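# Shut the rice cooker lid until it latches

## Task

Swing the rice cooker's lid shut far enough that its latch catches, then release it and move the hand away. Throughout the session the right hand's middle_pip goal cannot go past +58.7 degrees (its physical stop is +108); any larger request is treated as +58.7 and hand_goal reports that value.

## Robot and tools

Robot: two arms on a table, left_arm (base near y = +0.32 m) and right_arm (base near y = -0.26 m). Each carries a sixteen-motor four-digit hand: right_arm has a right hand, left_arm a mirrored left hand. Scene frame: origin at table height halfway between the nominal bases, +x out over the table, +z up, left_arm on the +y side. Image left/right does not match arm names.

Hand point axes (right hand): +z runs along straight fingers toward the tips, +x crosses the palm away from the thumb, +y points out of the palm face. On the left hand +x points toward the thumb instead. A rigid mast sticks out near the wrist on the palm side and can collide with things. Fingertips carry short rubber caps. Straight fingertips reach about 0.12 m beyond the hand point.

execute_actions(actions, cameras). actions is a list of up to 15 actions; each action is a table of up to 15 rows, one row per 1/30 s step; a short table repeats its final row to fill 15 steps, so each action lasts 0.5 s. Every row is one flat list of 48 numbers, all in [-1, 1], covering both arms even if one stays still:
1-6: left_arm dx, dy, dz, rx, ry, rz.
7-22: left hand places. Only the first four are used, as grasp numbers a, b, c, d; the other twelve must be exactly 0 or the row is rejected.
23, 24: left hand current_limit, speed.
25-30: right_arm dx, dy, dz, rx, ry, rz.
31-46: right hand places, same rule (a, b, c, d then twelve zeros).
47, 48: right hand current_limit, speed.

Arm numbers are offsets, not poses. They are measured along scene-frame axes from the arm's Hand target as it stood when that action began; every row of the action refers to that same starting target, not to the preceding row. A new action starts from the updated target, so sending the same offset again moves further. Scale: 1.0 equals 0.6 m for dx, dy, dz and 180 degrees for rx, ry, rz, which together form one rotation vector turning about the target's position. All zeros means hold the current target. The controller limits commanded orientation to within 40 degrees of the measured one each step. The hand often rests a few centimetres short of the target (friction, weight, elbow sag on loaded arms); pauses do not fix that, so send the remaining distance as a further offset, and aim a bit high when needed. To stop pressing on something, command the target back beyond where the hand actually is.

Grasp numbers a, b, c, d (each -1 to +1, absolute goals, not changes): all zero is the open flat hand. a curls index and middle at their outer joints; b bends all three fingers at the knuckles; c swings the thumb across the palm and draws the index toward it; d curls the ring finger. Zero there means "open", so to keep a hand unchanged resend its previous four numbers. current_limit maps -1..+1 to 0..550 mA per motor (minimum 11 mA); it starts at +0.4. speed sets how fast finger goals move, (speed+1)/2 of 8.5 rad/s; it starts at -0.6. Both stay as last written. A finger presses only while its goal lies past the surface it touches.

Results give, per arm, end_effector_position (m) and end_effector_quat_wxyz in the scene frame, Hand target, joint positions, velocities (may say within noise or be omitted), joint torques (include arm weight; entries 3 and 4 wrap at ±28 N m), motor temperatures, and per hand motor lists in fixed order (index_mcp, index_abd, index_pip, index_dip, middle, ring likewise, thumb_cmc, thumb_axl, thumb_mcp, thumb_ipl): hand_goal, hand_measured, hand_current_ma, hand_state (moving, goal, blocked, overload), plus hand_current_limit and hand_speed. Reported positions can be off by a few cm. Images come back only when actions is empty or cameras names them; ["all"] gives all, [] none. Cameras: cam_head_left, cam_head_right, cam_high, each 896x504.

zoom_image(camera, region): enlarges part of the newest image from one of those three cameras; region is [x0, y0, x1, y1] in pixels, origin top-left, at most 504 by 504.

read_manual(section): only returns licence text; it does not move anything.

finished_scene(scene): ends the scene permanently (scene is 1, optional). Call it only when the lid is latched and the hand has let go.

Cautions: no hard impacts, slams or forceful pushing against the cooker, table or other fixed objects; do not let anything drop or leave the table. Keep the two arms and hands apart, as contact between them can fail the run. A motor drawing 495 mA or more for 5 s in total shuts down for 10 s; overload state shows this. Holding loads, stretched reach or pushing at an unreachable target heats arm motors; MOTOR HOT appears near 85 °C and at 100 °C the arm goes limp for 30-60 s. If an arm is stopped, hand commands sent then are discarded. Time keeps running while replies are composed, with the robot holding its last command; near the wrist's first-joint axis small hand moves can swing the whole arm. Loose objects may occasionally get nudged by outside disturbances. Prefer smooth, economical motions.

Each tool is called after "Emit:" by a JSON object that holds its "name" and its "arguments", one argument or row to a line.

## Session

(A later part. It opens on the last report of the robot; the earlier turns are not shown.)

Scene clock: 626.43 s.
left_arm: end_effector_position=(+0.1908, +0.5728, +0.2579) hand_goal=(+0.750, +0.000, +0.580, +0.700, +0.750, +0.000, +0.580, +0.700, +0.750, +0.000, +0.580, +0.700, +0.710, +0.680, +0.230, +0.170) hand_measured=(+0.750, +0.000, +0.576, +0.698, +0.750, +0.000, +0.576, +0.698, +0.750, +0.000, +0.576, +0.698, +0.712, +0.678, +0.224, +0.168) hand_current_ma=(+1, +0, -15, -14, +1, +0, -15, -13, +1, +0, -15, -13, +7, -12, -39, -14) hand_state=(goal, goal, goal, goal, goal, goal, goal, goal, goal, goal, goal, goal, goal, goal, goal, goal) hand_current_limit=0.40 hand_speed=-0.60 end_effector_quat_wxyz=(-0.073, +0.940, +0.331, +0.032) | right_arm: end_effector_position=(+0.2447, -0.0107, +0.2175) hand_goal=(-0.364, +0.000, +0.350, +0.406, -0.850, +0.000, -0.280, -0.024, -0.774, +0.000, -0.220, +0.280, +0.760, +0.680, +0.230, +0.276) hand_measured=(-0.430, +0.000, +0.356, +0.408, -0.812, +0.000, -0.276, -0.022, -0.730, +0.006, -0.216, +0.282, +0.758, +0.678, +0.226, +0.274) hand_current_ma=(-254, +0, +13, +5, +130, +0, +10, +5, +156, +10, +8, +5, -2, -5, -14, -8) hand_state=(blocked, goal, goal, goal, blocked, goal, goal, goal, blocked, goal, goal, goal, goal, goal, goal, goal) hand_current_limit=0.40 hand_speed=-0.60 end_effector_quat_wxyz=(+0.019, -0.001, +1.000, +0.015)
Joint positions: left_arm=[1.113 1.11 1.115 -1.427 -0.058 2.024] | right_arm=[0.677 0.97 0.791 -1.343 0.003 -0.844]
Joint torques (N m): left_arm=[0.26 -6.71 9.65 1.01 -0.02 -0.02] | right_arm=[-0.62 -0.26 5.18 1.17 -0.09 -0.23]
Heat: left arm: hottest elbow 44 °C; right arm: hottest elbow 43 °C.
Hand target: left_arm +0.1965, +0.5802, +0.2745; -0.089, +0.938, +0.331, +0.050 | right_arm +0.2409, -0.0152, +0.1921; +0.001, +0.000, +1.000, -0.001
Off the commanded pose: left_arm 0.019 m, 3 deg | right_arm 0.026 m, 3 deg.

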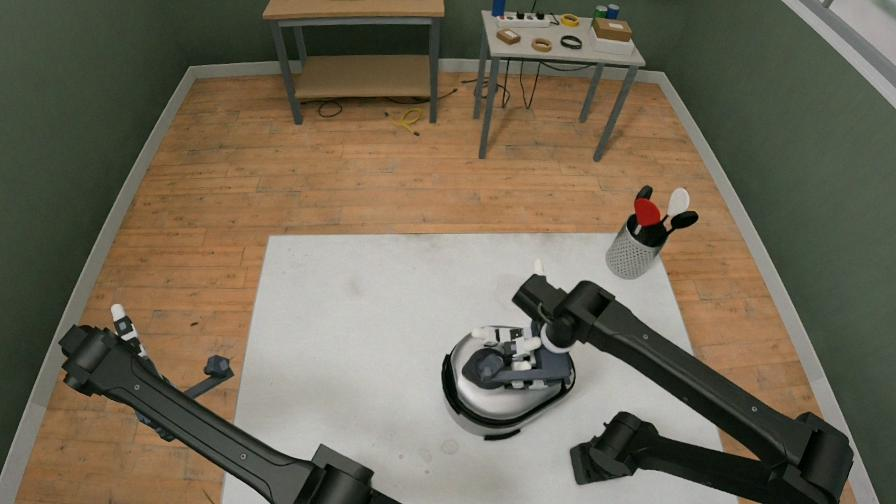

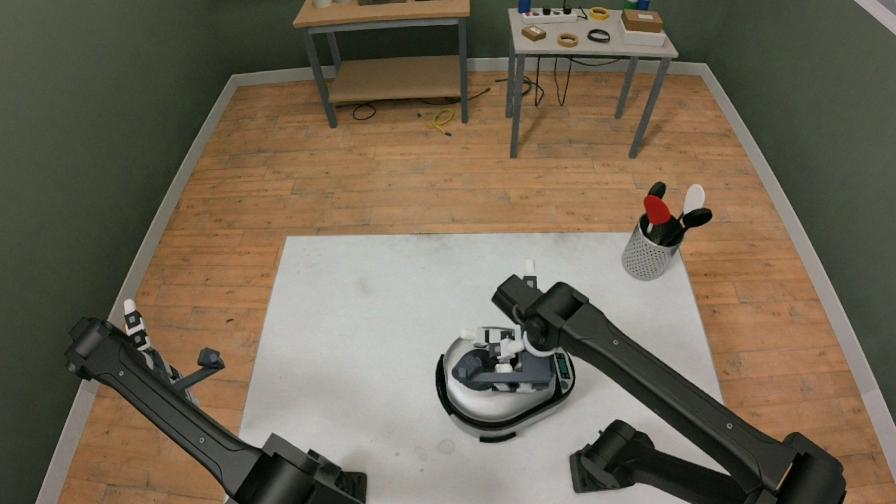

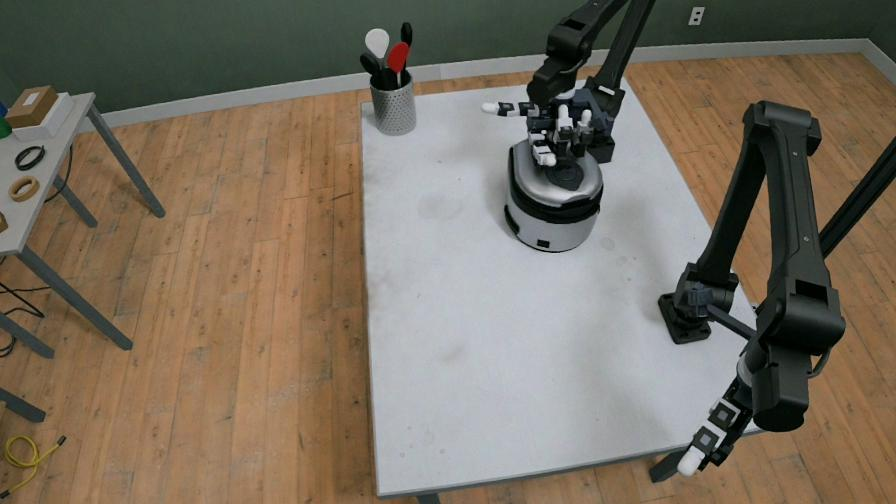

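Emit:
{"name": "execute_actions", "arguments": {
  "actions": [
    [[0,0,0,0,0,0,0,0,0,0,0,0,0,0,0,0,0,0,0,0,0,0,0.4,-0.6,-0.01,0,-0.03,0,0,0,0.5,1.0,0,0.5,0,0,0,0,0,0,0,0,0,0,0,0,0.4,-0.6]],
    [[0,0,0,0,0,0,0,0,0,0,0,0,0,0,0,0,0,0,0,0,0,0,0.4,-0.6,0,-0.01,-0.03,0,0,0,0.5,1.0,0,0.5,0,0,0,0,0,0,0,0,0,0,0,0,0.4,-0.6]]
  ],
  "cameras": ["cam_high", "cam_head_right"]
}}

Emit:
{"name": "zoom_image", "arguments": {
  "camera": "cam_high",
  "region": [480, 80, 660, 280]
}}

Emit:
{"name": "zoom_image", "arguments": {
  "camera": "cam_head_right",
  "region": [400, 260, 620, 460]
}}

Scene clock: 641.20 s.
left_arm: end_effector_position=(+0.1908, +0.5728, +0.2579) hand_goal=(+0.750, +0.000, +0.580, +0.700, +0.750, +0.000, +0.580, +0.700, +0.750, +0.000, +0.580, +0.700, +0.710, +0.680, +0.230, +0.170) hand_measured=(+0.750, +0.000, +0.576, +0.698, +0.750, +0.000, +0.576, +0.698, +0.750, +0.000, +0.576, +0.698, +0.712, +0.678, +0.224, +0.168) hand_current_ma=(+1, +0, -15, -14, +1, +0, -15, -13, +1, +0, -15, -13, +7, -12, -39, -14) hand_state=(goal, goal, goal, goal, goal, goal, goal, goal, goal, goal, goal, goal, goal, goal, goal, goal) hand_current_limit=0.40 hand_speed=-0.60 end_effector_quat_wxyz=(-0.073, +0.940, +0.331, +0.032) | right_arm: end_effector_position=(+0.2452, -0.0157, +0.2097) hand_goal=(-0.500, +0.000, +0.380, +0.426, -1.000, +0.000, -0.280, -0.024, -0.924, +0.000, -0.220, +0.300, +0.760, +0.680, +0.230, +0.296) hand_measured=(-0.538, +0.000, +0.380, +0.424, -0.818, +0.000, -0.270, -0.022, -0.790, +0.026, -0.202, +0.306, +0.760, +0.678, +0.226, +0.292) hand_current_ma=(-135, +0, +0, -4, +385, +0, +27, +3, +385, +67, +52, +15, -1, -5, -14, -12) hand_state=(blocked, goal, goal, goal, blocked, goal, goal, goal, blocked, blocked, goal, goal, goal, goal, goal, goal) hand_current_limit=0.40 hand_speed=-0.60 end_effector_quat_wxyz=(+0.044, +0.007, +0.999, +0.030)
Joint positions: left_arm=[1.113 1.11 1.115 -1.427 -0.058 2.024] | right_arm=[0.672 0.922 0.731 -1.274 0.014 -0.834]
Joint torques (N m): left_arm=[0.62 -6.77 9.65 0.87 -0.01 -0.04] | right_arm=[-0.62 2.73 2.85 2.04 -0.41 -0.26]
Heat: left arm: hottest elbow 44 °C; right arm: hottest elbow 42 °C.
Hand target: left_arm +0.1965, +0.5802, +0.2745; -0.089, +0.938, +0.331, +0.050 | right_arm +0.2349, -0.0212, +0.1561; +0.001, +0.000, +1.000, -0.001
Off the commanded pose: left_arm 0.019 m, 3 deg | right_arm 0.055 m, 6 deg.
Images, in order (width x height): cam_head_right 896x504, cam_high 896x504.

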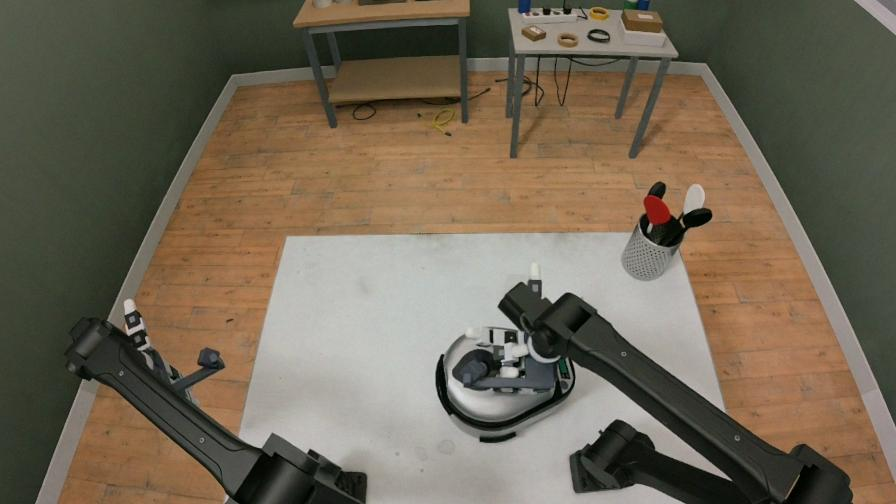

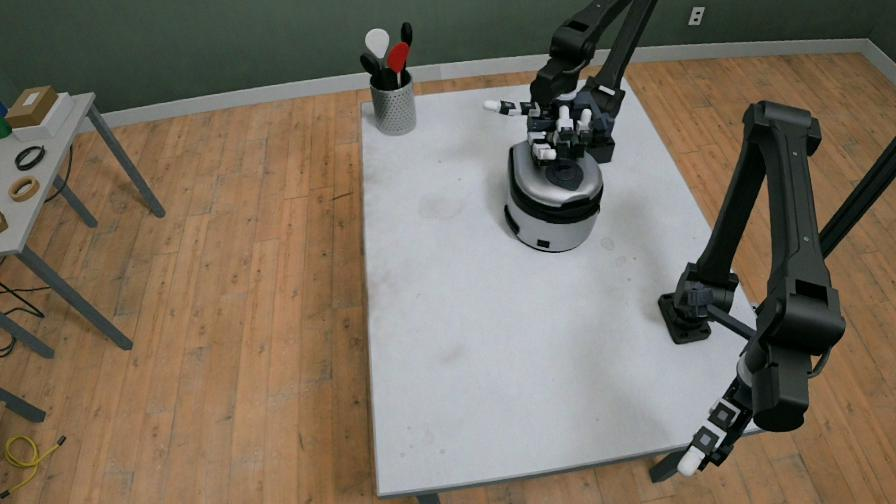

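Scaled by 2.520.

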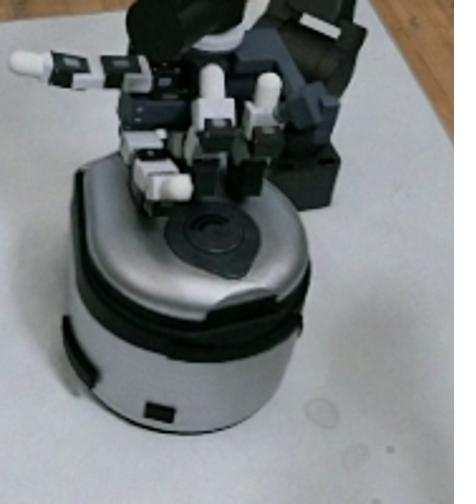

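Scaled by 2.291.

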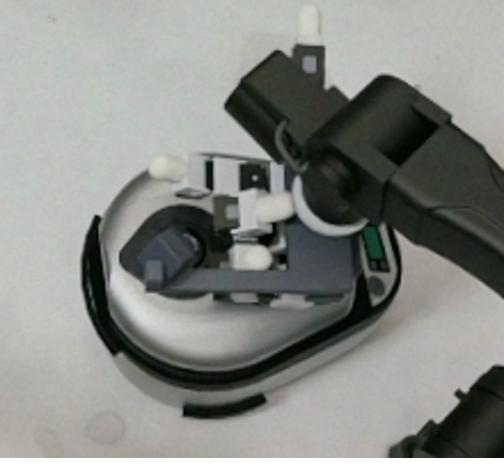

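Emit:
{"name": "execute_actions", "arguments": {
  "actions": [
    [[0,0,0,0,0,0,0,0,0,0,0,0,0,0,0,0,0,0,0,0,0,0,0.4,-0.6,-0.01,-0.02,-0.025,0,0,0,0.5,0.95,0,0.5,0,0,0,0,0,0,0,0,0,0,0,0,0.4,-0.6]]
  ],
  "cameras": []
}}

Emit:
{"name": "execute_actions", "arguments": {
  "actions": [
    [[0,0,0,0,0,0,0,0,0,0,0,0,0,0,0,0,0,0,0,0,0,0,0.4,-0.6,0,-0.01,-0.035,0,0,0,0.5,0.95,0,0.5,0,0,0,0,0,0,0,0,0,0,0,0,0.4,-0.6]]
  ],
  "cameras": ["cam_high", "cam_head_right"]
}}

Emit:
{"name": "zoom_image", "arguments": {
  "camera": "cam_high",
  "region": [480, 80, 660, 280]
}}

Emit:
{"name": "zoom_image", "arguments": {
  "camera": "cam_head_right",
  "region": [400, 260, 620, 460]
}}

Scene clock: 662.87 s.
left_arm: end_effector_position=(+0.1908, +0.5728, +0.2579) hand_goal=(+0.750, +0.000, +0.580, +0.700, +0.750, +0.000, +0.580, +0.700, +0.750, +0.000, +0.580, +0.700, +0.710, +0.680, +0.230, +0.170) hand_measured=(+0.750, +0.000, +0.576, +0.698, +0.750, +0.000, +0.576, +0.698, +0.750, +0.000, +0.576, +0.698, +0.712, +0.678, +0.224, +0.168) hand_current_ma=(+1, +0, -15, -14, +1, +0, -15, -13, +1, +0, -15, -13, +7, -12, -39, -14) hand_state=(goal, goal, goal, goal, goal, goal, goal, goal, goal, goal, goal, goal, goal, goal, goal, goal) hand_current_limit=0.40 hand_speed=-0.60 end_effector_quat_wxyz=(-0.073, +0.940, +0.331, +0.032) | right_arm: end_effector_position=(+0.2436, -0.0172, +0.2112) hand_goal=(-0.432, +0.000, +0.366, +0.416, -0.938, +0.000, -0.280, -0.024, -0.850, +0.000, -0.220, +0.290, +0.760, +0.680, +0.230, +0.286) hand_measured=(-0.536, +0.000, +0.374, +0.418, -0.818, +0.000, -0.270, -0.022, -0.818, +0.030, -0.200, +0.306, +0.760, +0.678, +0.226, +0.286) hand_current_ma=(-385, +0, +19, +6, +385, +0, +27, +3, +105, +76, +58, +45, -1, -5, -14, +2) hand_state=(blocked, goal, goal, goal, blocked, goal, goal, goal, blocked, blocked, blocked, goal, goal, goal, goal, goal) hand_current_limit=0.40 hand_speed=-0.60 end_effector_quat_wxyz=(+0.056, +0.001, +0.997, +0.051)
Joint positions: left_arm=[1.113 1.11 1.115 -1.427 -0.058 2.024] | right_arm=[0.655 0.884 0.7 -1.236 -0.006 -0.86]
Joint torques (N m): left_arm=[0.32 -6.89 9.63 0.9 -0.02 -0.04] | right_arm=[-0.67 3.6 1.47 1.21 0.02 -0.24]
Motor temperatures (°C): left_arm=[27 28 44 25 23 25] | right_arm=[32 27 40 27 22 24]
Heat: left arm: hottest elbow 44 °C; right arm: hottest elbow 40 °C.
Hand target: left_arm +0.1965, +0.5802, +0.2745; -0.089, +0.938, +0.331, +0.050 | right_arm +0.2289, -0.0332, +0.1411; +0.001, +0.000, +1.000, -0.001
Off the commanded pose: left_arm 0.019 m, 3 deg | right_arm 0.073 m, 9 deg.
No camera images: "cameras" was empty.

Scene clock: 663.67 s.
left_arm: end_effector_position=(+0.1908, +0.5728, +0.2579) hand_goal=(+0.750, +0.000, +0.580, +0.700, +0.750, +0.000, +0.580, +0.700, +0.750, +0.000, +0.580, +0.700, +0.710, +0.680, +0.230, +0.170) hand_measured=(+0.750, +0.000, +0.576, +0.698, +0.750, +0.000, +0.576, +0.698, +0.750, +0.000, +0.576, +0.698, +0.712, +0.678, +0.224, +0.168) hand_current_ma=(+1, +0, -15, -14, +1, +0, -15, -13, +1, +0, -15, -13, +7, -12, -39, -14) hand_state=(goal, goal, goal, goal, goal, goal, goal, goal, goal, goal, goal, goal, goal, goal, goal, goal) hand_current_limit=0.40 hand_speed=-0.60 end_effector_quat_wxyz=(-0.073, +0.940, +0.331, +0.032) | right_arm: end_effector_position=(+0.2427, -0.0177, +0.2113) hand_goal=(-0.432, +0.000, +0.366, +0.416, -0.938, +0.000, -0.280, -0.024, -0.850, +0.000, -0.220, +0.290, +0.760, +0.680, +0.230, +0.286) hand_measured=(-0.534, +0.000, +0.374, +0.418, -0.818, +0.000, -0.270, -0.022, -0.856, +0.030, -0.198, +0.306, +0.760, +0.678, +0.226, +0.286) hand_current_ma=(-385, +0, +19, +6, +385, +0, +27, +3, -14, +80, +61, +45, -1, -5, -14, +2) hand_state=(blocked, goal, goal, goal, blocked, goal, goal, goal, goal, blocked, blocked, goal, goal, goal, goal, goal) hand_current_limit=0.40 hand_speed=-0.60 end_effector_quat_wxyz=(+0.066, -0.007, +0.996, +0.064)
Joint positions: left_arm=[1.113 1.11 1.115 -1.427 -0.058 2.024] | right_arm=[0.644 0.861 0.679 -1.205 -0.015 -0.888]
Joint torques (N m): left_arm=[0.5 -6.65 9.65 0.92 -0.01 -0.03] | right_arm=[-1.03 5.25 0.08 1.91 0.35 -0.23]
Heat: left arm: hottest elbow 44 °C; right arm: hottest elbow 40 °C.
Hand target: left_arm +0.1965, +0.5802, +0.2745; -0.089, +0.938, +0.331, +0.050 | right_arm +0.2289, -0.0392, +0.1201; +0.001, +0.000, +1.000, -0.001
Off the commanded pose: left_arm 0.019 m, 3 deg | right_arm 0.095 m, 11 deg.
Images, in order (width x height): cam_head_right 896x504, cam_high 896x504.

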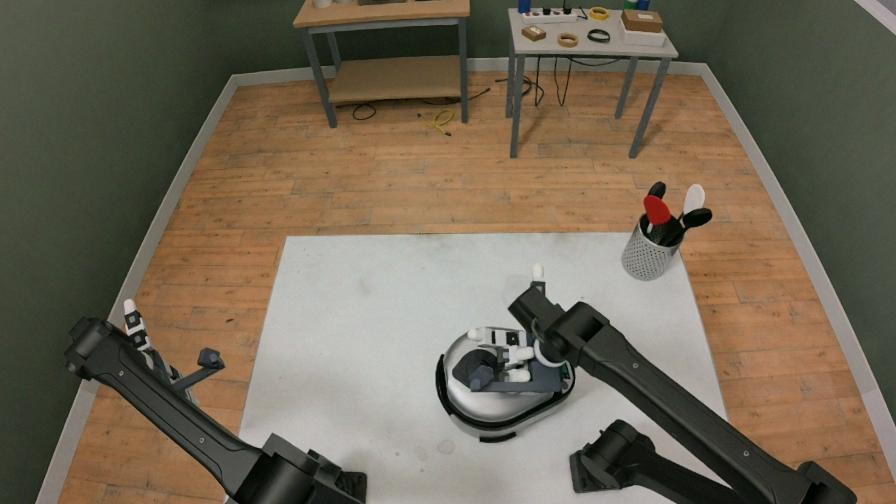

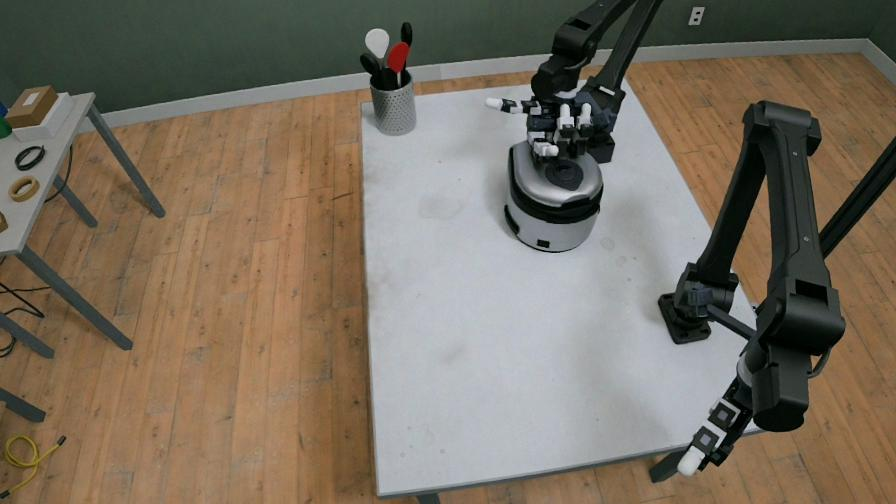

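Scaled by 2.520.

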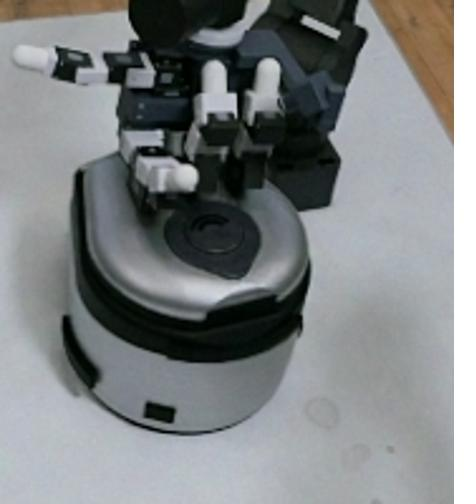

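Scaled by 2.291.

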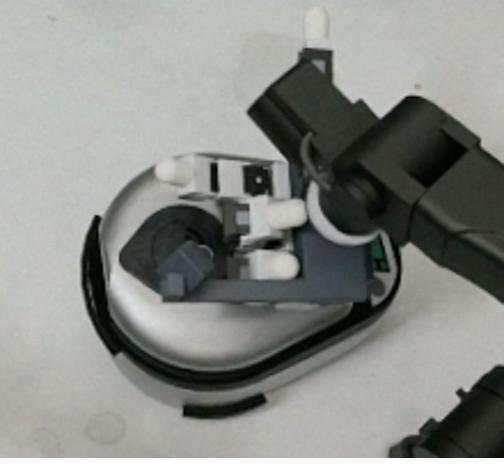

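Emit:
{"name": "execute_actions", "arguments": {
  "actions": [
    [[0,0,0,0,0,0,0,0,0,0,0,0,0,0,0,0,0,0,0,0,0,0,0.4,-0.6,0.01,0.01,0.05,0,0,0,0.5,0.9,0,0.5,0,0,0,0,0,0,0,0,0,0,0,0,0.4,-0.6],[0,0,0,0,0,0,0,0,0,0,0,0,0,0,0,0,0,0,0,0,0,0,0.4,-0.6,0.01,0.01,0.1,0,0,0,0.5,0.9,0,0.5,0,0,0,0,0,0,0,0,0,0,0,0,0.4,-0.6]],
    [[0,0,0,0,0,0,0,0,0,0,0,0,0,0,0,0,0,0,0,0,0,0,0.4,-0.6,0.01,0.01,0.08,0,0,0,0.5,0.9,0,0.5,0,0,0,0,0,0,0,0,0,0,0,0,0.4,-0.6]],
    [[0,0,0,0,0,0,0,0,0,0,0,0,0,0,0,0,0,0,0,0,0,0,0.4,-0.6,0,0,0.08,0,0,0,0.5,0.9,0,0.5,0,0,0,0,0,0,0,0,0,0,0,0,0.4,-0.6]],
    [[0,0,0,0,0,0,0,0,0,0,0,0,0,0,0,0,0,0,0,0,0,0,0.4,-0.6,0,0,0.08,0,0,0,0.5,0.9,0,0.5,0,0,0,0,0,0,0,0,0,0,0,0,0.4,-0.6]]
  ],
  "cameras": ["all"]
}}

Emit:
{"name": "zoom_image", "arguments": {
  "camera": "cam_high",
  "region": [480, 80, 660, 280]
}}

Emit:
{"name": "zoom_image", "arguments": {
  "camera": "cam_head_right",
  "region": [400, 260, 620, 460]
}}

Scene clock: 682.83 s.
left_arm: end_effector_position=(+0.1908, +0.5728, +0.2579) hand_goal=(+0.750, +0.000, +0.580, +0.700, +0.750, +0.000, +0.580, +0.700, +0.750, +0.000, +0.580, +0.700, +0.710, +0.680, +0.230, +0.170) hand_measured=(+0.750, +0.000, +0.576, +0.698, +0.750, +0.000, +0.576, +0.698, +0.750, +0.000, +0.576, +0.698, +0.712, +0.678, +0.224, +0.168) hand_current_ma=(+1, +0, -15, -14, +1, +0, -15, -13, +1, +0, -15, -13, +7, -12, -39, -14) hand_state=(goal, goal, goal, goal, goal, goal, goal, goal, goal, goal, goal, goal, goal, goal, goal, goal) hand_current_limit=0.40 hand_speed=-0.60 end_effector_quat_wxyz=(-0.073, +0.940, +0.331, +0.032) | right_arm: end_effector_position=(+0.2324, -0.0307, +0.3035) hand_goal=(-0.364, +0.000, +0.350, +0.406, -0.850, +0.000, -0.280, -0.024, -0.774, +0.000, -0.220, +0.280, +0.760, +0.680, +0.230, +0.276) hand_measured=(-0.356, +0.000, +0.358, +0.408, -0.816, +0.000, -0.270, -0.022, -0.818, +0.030, -0.226, +0.282, +0.760, +0.678, +0.226, +0.276) hand_current_ma=(+21, +0, +17, +6, +115, +0, +27, +3, -156, +80, -11, +2, +0, -5, -14, +2) hand_state=(goal, goal, goal, goal, blocked, goal, goal, goal, blocked, blocked, goal, goal, goal, goal, goal, goal) hand_current_limit=0.40 hand_speed=-0.60 end_effector_quat_wxyz=(-0.008, -0.006, +1.000, -0.008)
Joint positions: left_arm=[1.113 1.11 1.115 -1.427 -0.058 2.024] | right_arm=[0.643 0.944 1.016 -1.667 0.002 -0.888]
Joint torques (N m): left_arm=[0.5 -6.65 9.65 0.91 -0.01 -0.03] | right_arm=[-0.5 -1.79 11.26 -0.12 0.01 -0.16]
Heat: left arm: hottest elbow 44 °C; right arm: hottest elbow 39 °C.
Hand target: left_arm +0.1965, +0.5802, +0.2745; -0.089, +0.938, +0.331, +0.050 | right_arm +0.2409, -0.0272, +0.3241; +0.001, +0.000, +1.000, -0.001
Off the commanded pose: left_arm 0.019 m, 3 deg | right_arm 0.022 m, 2 deg.
joint sent to its limit (right arm) — joint 4 (wrist pitch), lower limit. The joint targets are off in position, not in orientation.

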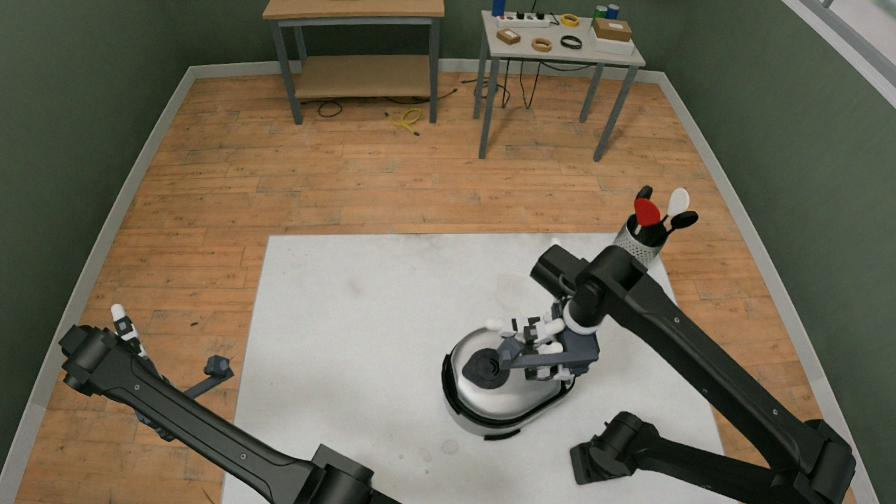

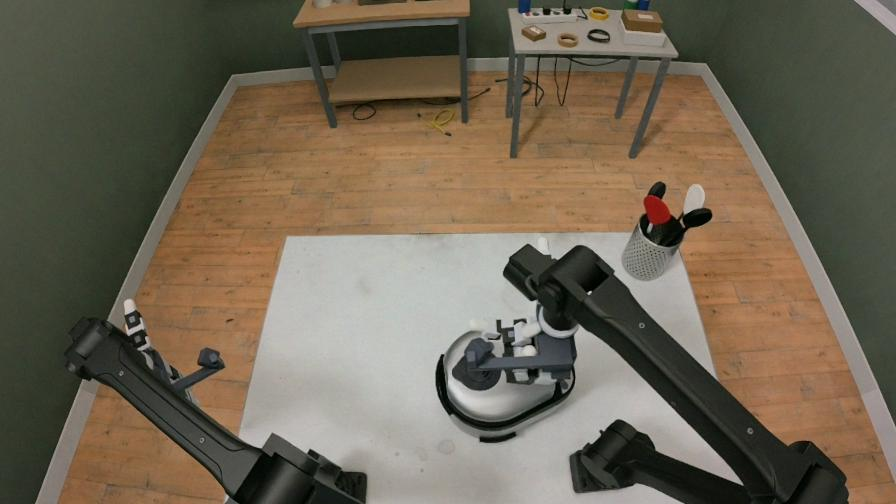

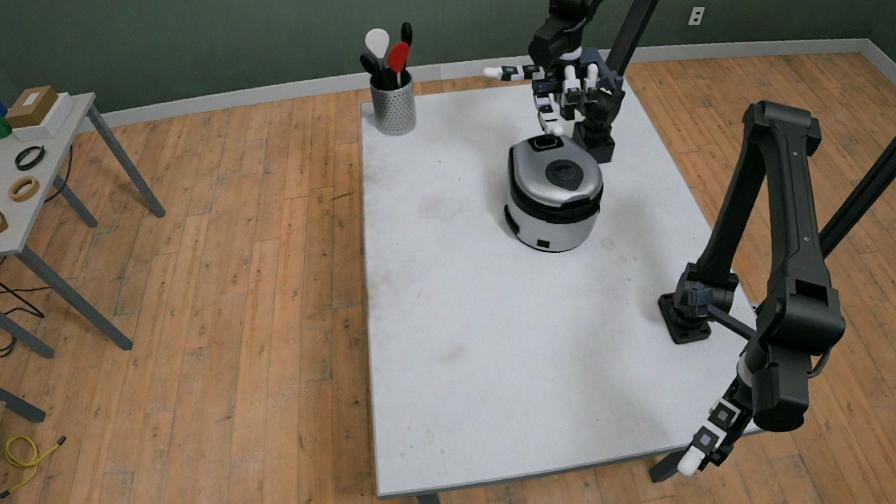

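Scaled by 2.520.

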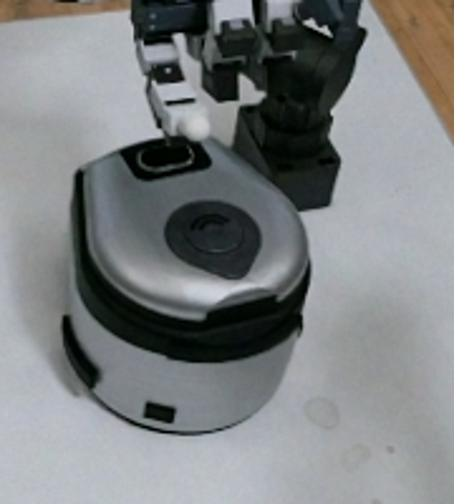

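Scaled by 2.291.

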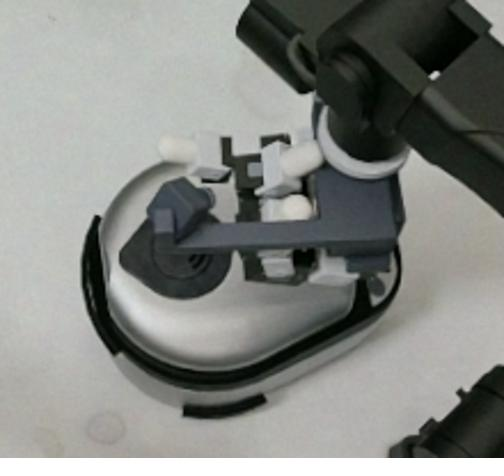

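Emit:
{"name": "zoom_image", "arguments": {
  "camera": "cam_head_left",
  "region": [420, 290, 610, 460]
}}

Emit:
{"name": "zoom_image", "arguments": {
  "camera": "cam_high",
  "region": [490, 110, 630, 260]
}}

Scaled by 2.653.

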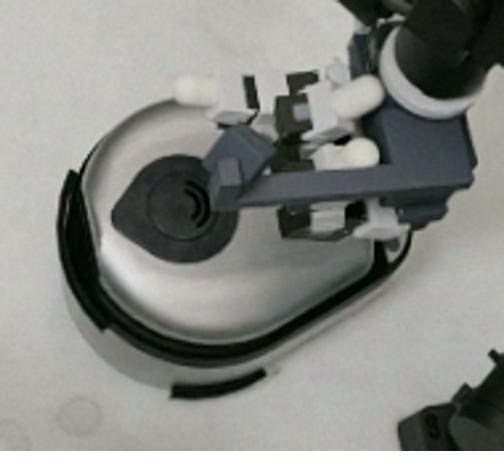

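Scaled by 3.360.

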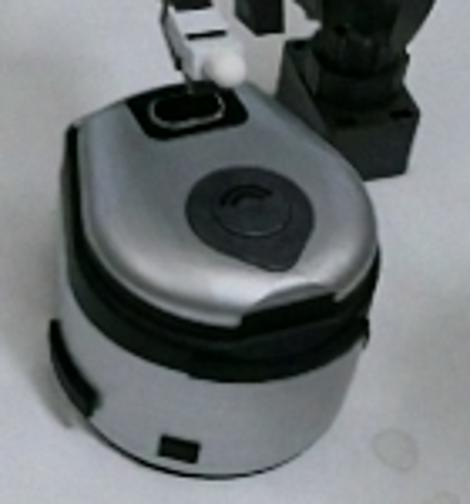

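Emit:
{"name": "execute_actions", "arguments": {
  "actions": [
    [[0,0,0,0,0,0,0,0,0,0,0,0,0,0,0,0,0,0,0,0,0,0,0.4,-0.6,0.08,-0.02,0.03,0,0,0,0.3,0.5,0,0.3,0,0,0,0,0,0,0,0,0,0,0,0,0.4,-0.6]],
    [[0,0,0,0,0,0,0,0,0,0,0,0,0,0,0,0,0,0,0,0,0,0,0.4,-0.6,0.12,-0.02,0.03,0,0,0,0,0,0,0,0,0,0,0,0,0,0,0,0,0,0,0,0.4,-0.6]],
    [[0,0,0,0,0,0,0,0,0,0,0,0,0,0,0,0,0,0,0,0,0,0,0.4,-0.6,0.1,-0.02,0.03,0,0,0,0,0,0,0,0,0,0,0,0,0,0,0,0,0,0,0,0.4,-0.6]]
  ],
  "cameras": ["all"]
}}

Emit:
{"name": "zoom_image", "arguments": {
  "camera": "cam_head_left",
  "region": [420, 290, 610, 460]
}}

Emit:
{"name": "zoom_image", "arguments": {
  "camera": "cam_head_right",
  "region": [420, 290, 610, 460]
}}

Emit:
{"name": "zoom_image", "arguments": {
  "camera": "cam_high",
  "region": [490, 110, 630, 260]
}}

Scene clock: 718.23 s.
left_arm: end_effector_position=(+0.1908, +0.5728, +0.2579) hand_goal=(+0.750, +0.000, +0.580, +0.700, +0.750, +0.000, +0.580, +0.700, +0.750, +0.000, +0.580, +0.700, +0.710, +0.680, +0.230, +0.170) hand_measured=(+0.750, +0.000, +0.576, +0.698, +0.750, +0.000, +0.576, +0.698, +0.750, +0.000, +0.576, +0.698, +0.712, +0.678, +0.224, +0.168) hand_current_ma=(+1, +0, -15, -14, +1, +0, -15, -13, +1, +0, -15, -13, +7, -12, -39, -14) hand_state=(goal, goal, goal, goal, goal, goal, goal, goal, goal, goal, goal, goal, goal, goal, goal, goal) hand_current_limit=0.40 hand_speed=-0.60 end_effector_quat_wxyz=(-0.073, +0.940, +0.331, +0.032) | right_arm: end_effector_position=(+0.4120, -0.0714, +0.3555) hand_goal=(+0.750, +0.000, +0.580, +0.700, +0.750, +0.000, +0.580, +0.700, +0.750, +0.000, +0.580, +0.700, +0.710, +0.680, +0.230, +0.170) hand_measured=(+0.748, +0.000, +0.578, +0.698, +0.746, +0.000, +0.578, +0.698, +0.746, +0.002, +0.578, +0.698, +0.710, +0.678, +0.226, +0.170) hand_current_ma=(-3, -1, -3, -4, -7, +0, -3, -5, -8, +2, -4, -5, +1, -5, -14, +2) hand_state=(goal, goal, goal, goal, goal, goal, goal, goal, goal, goal, goal, goal, goal, goal, goal, goal) hand_current_limit=0.40 hand_speed=-0.60 end_effector_quat_wxyz=(+0.002, +0.010, +1.000, +0.000)
Joint positions: left_arm=[1.113 1.11 1.115 -1.427 -0.058 2.024] | right_arm=[0.243 1.307 1.415 -1.675 0.002 -1.256]
Joint torques (N m): left_arm=[0.85 -6.83 9.66 1.01 -0.04 -0.02] | right_arm=[0.21 -7.24 11.79 0.12 -0.17 -0.25]
Motor temperatures (°C): left_arm=[26 28 44 25 23 25] | right_arm=[31 27 48 27 22 24]
Heat: left arm: hottest elbow 44 °C; right arm: hottest elbow 48 °C.
Hand target: left_arm +0.1965, +0.5802, +0.2745; -0.089, +0.938, +0.331, +0.050 | right_arm +0.4209, -0.0632, +0.3781; +0.001, +0.000, +1.000, -0.001
Off the commanded pose: left_arm 0.019 m, 3 deg | right_arm 0.026 m, 1 deg.
joint sent to its limit (right arm) — joint 4 (wrist pitch), lower limit. The joint targets are off in position, not in orientation.

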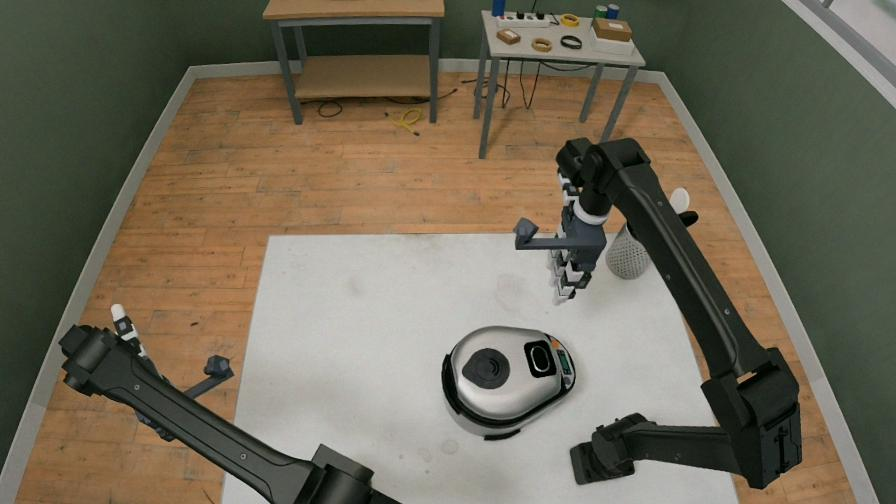

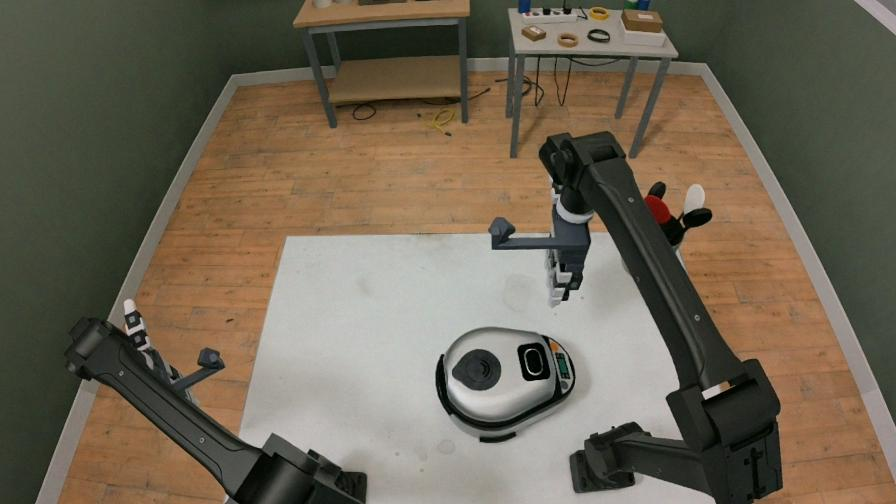

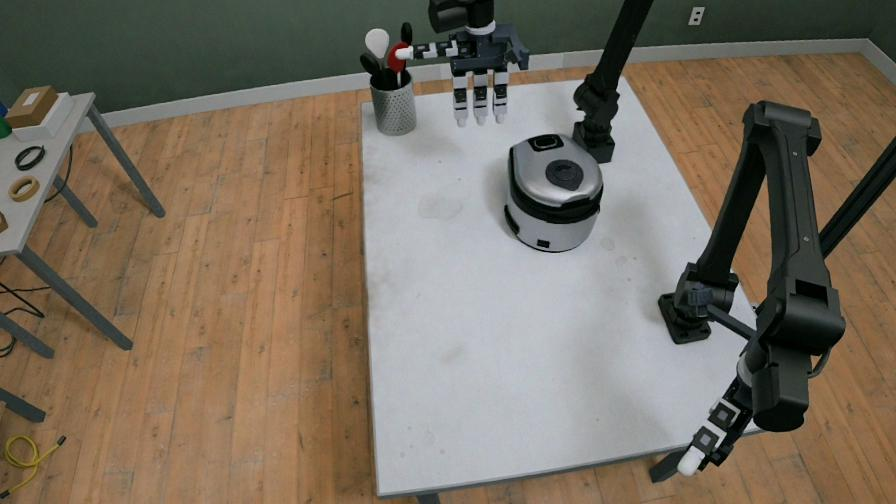

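Scaled by 2.653.

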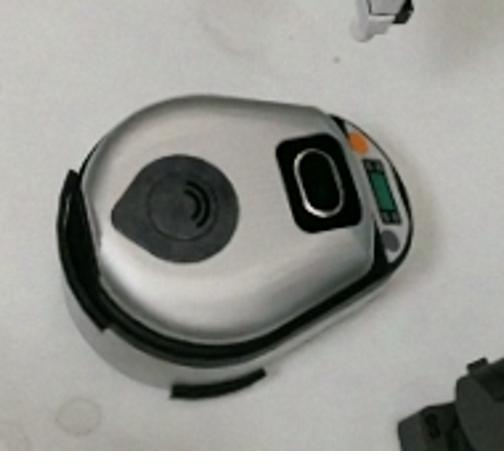

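Scaled by 2.653.

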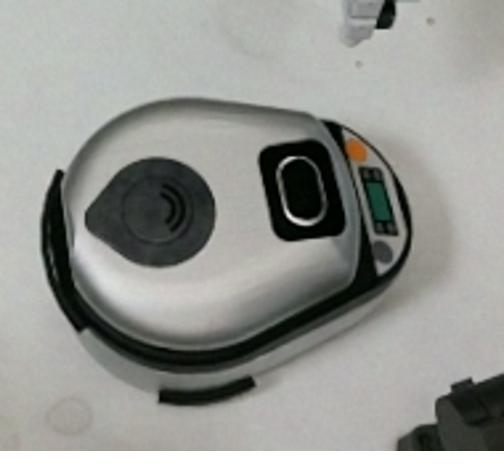

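Scaled by 3.360.

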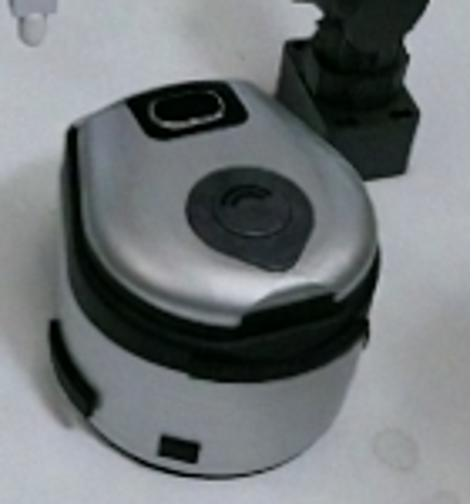

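Emit:
{"name": "finished_scene", "arguments": {

}}

The scene is finished: the task was done.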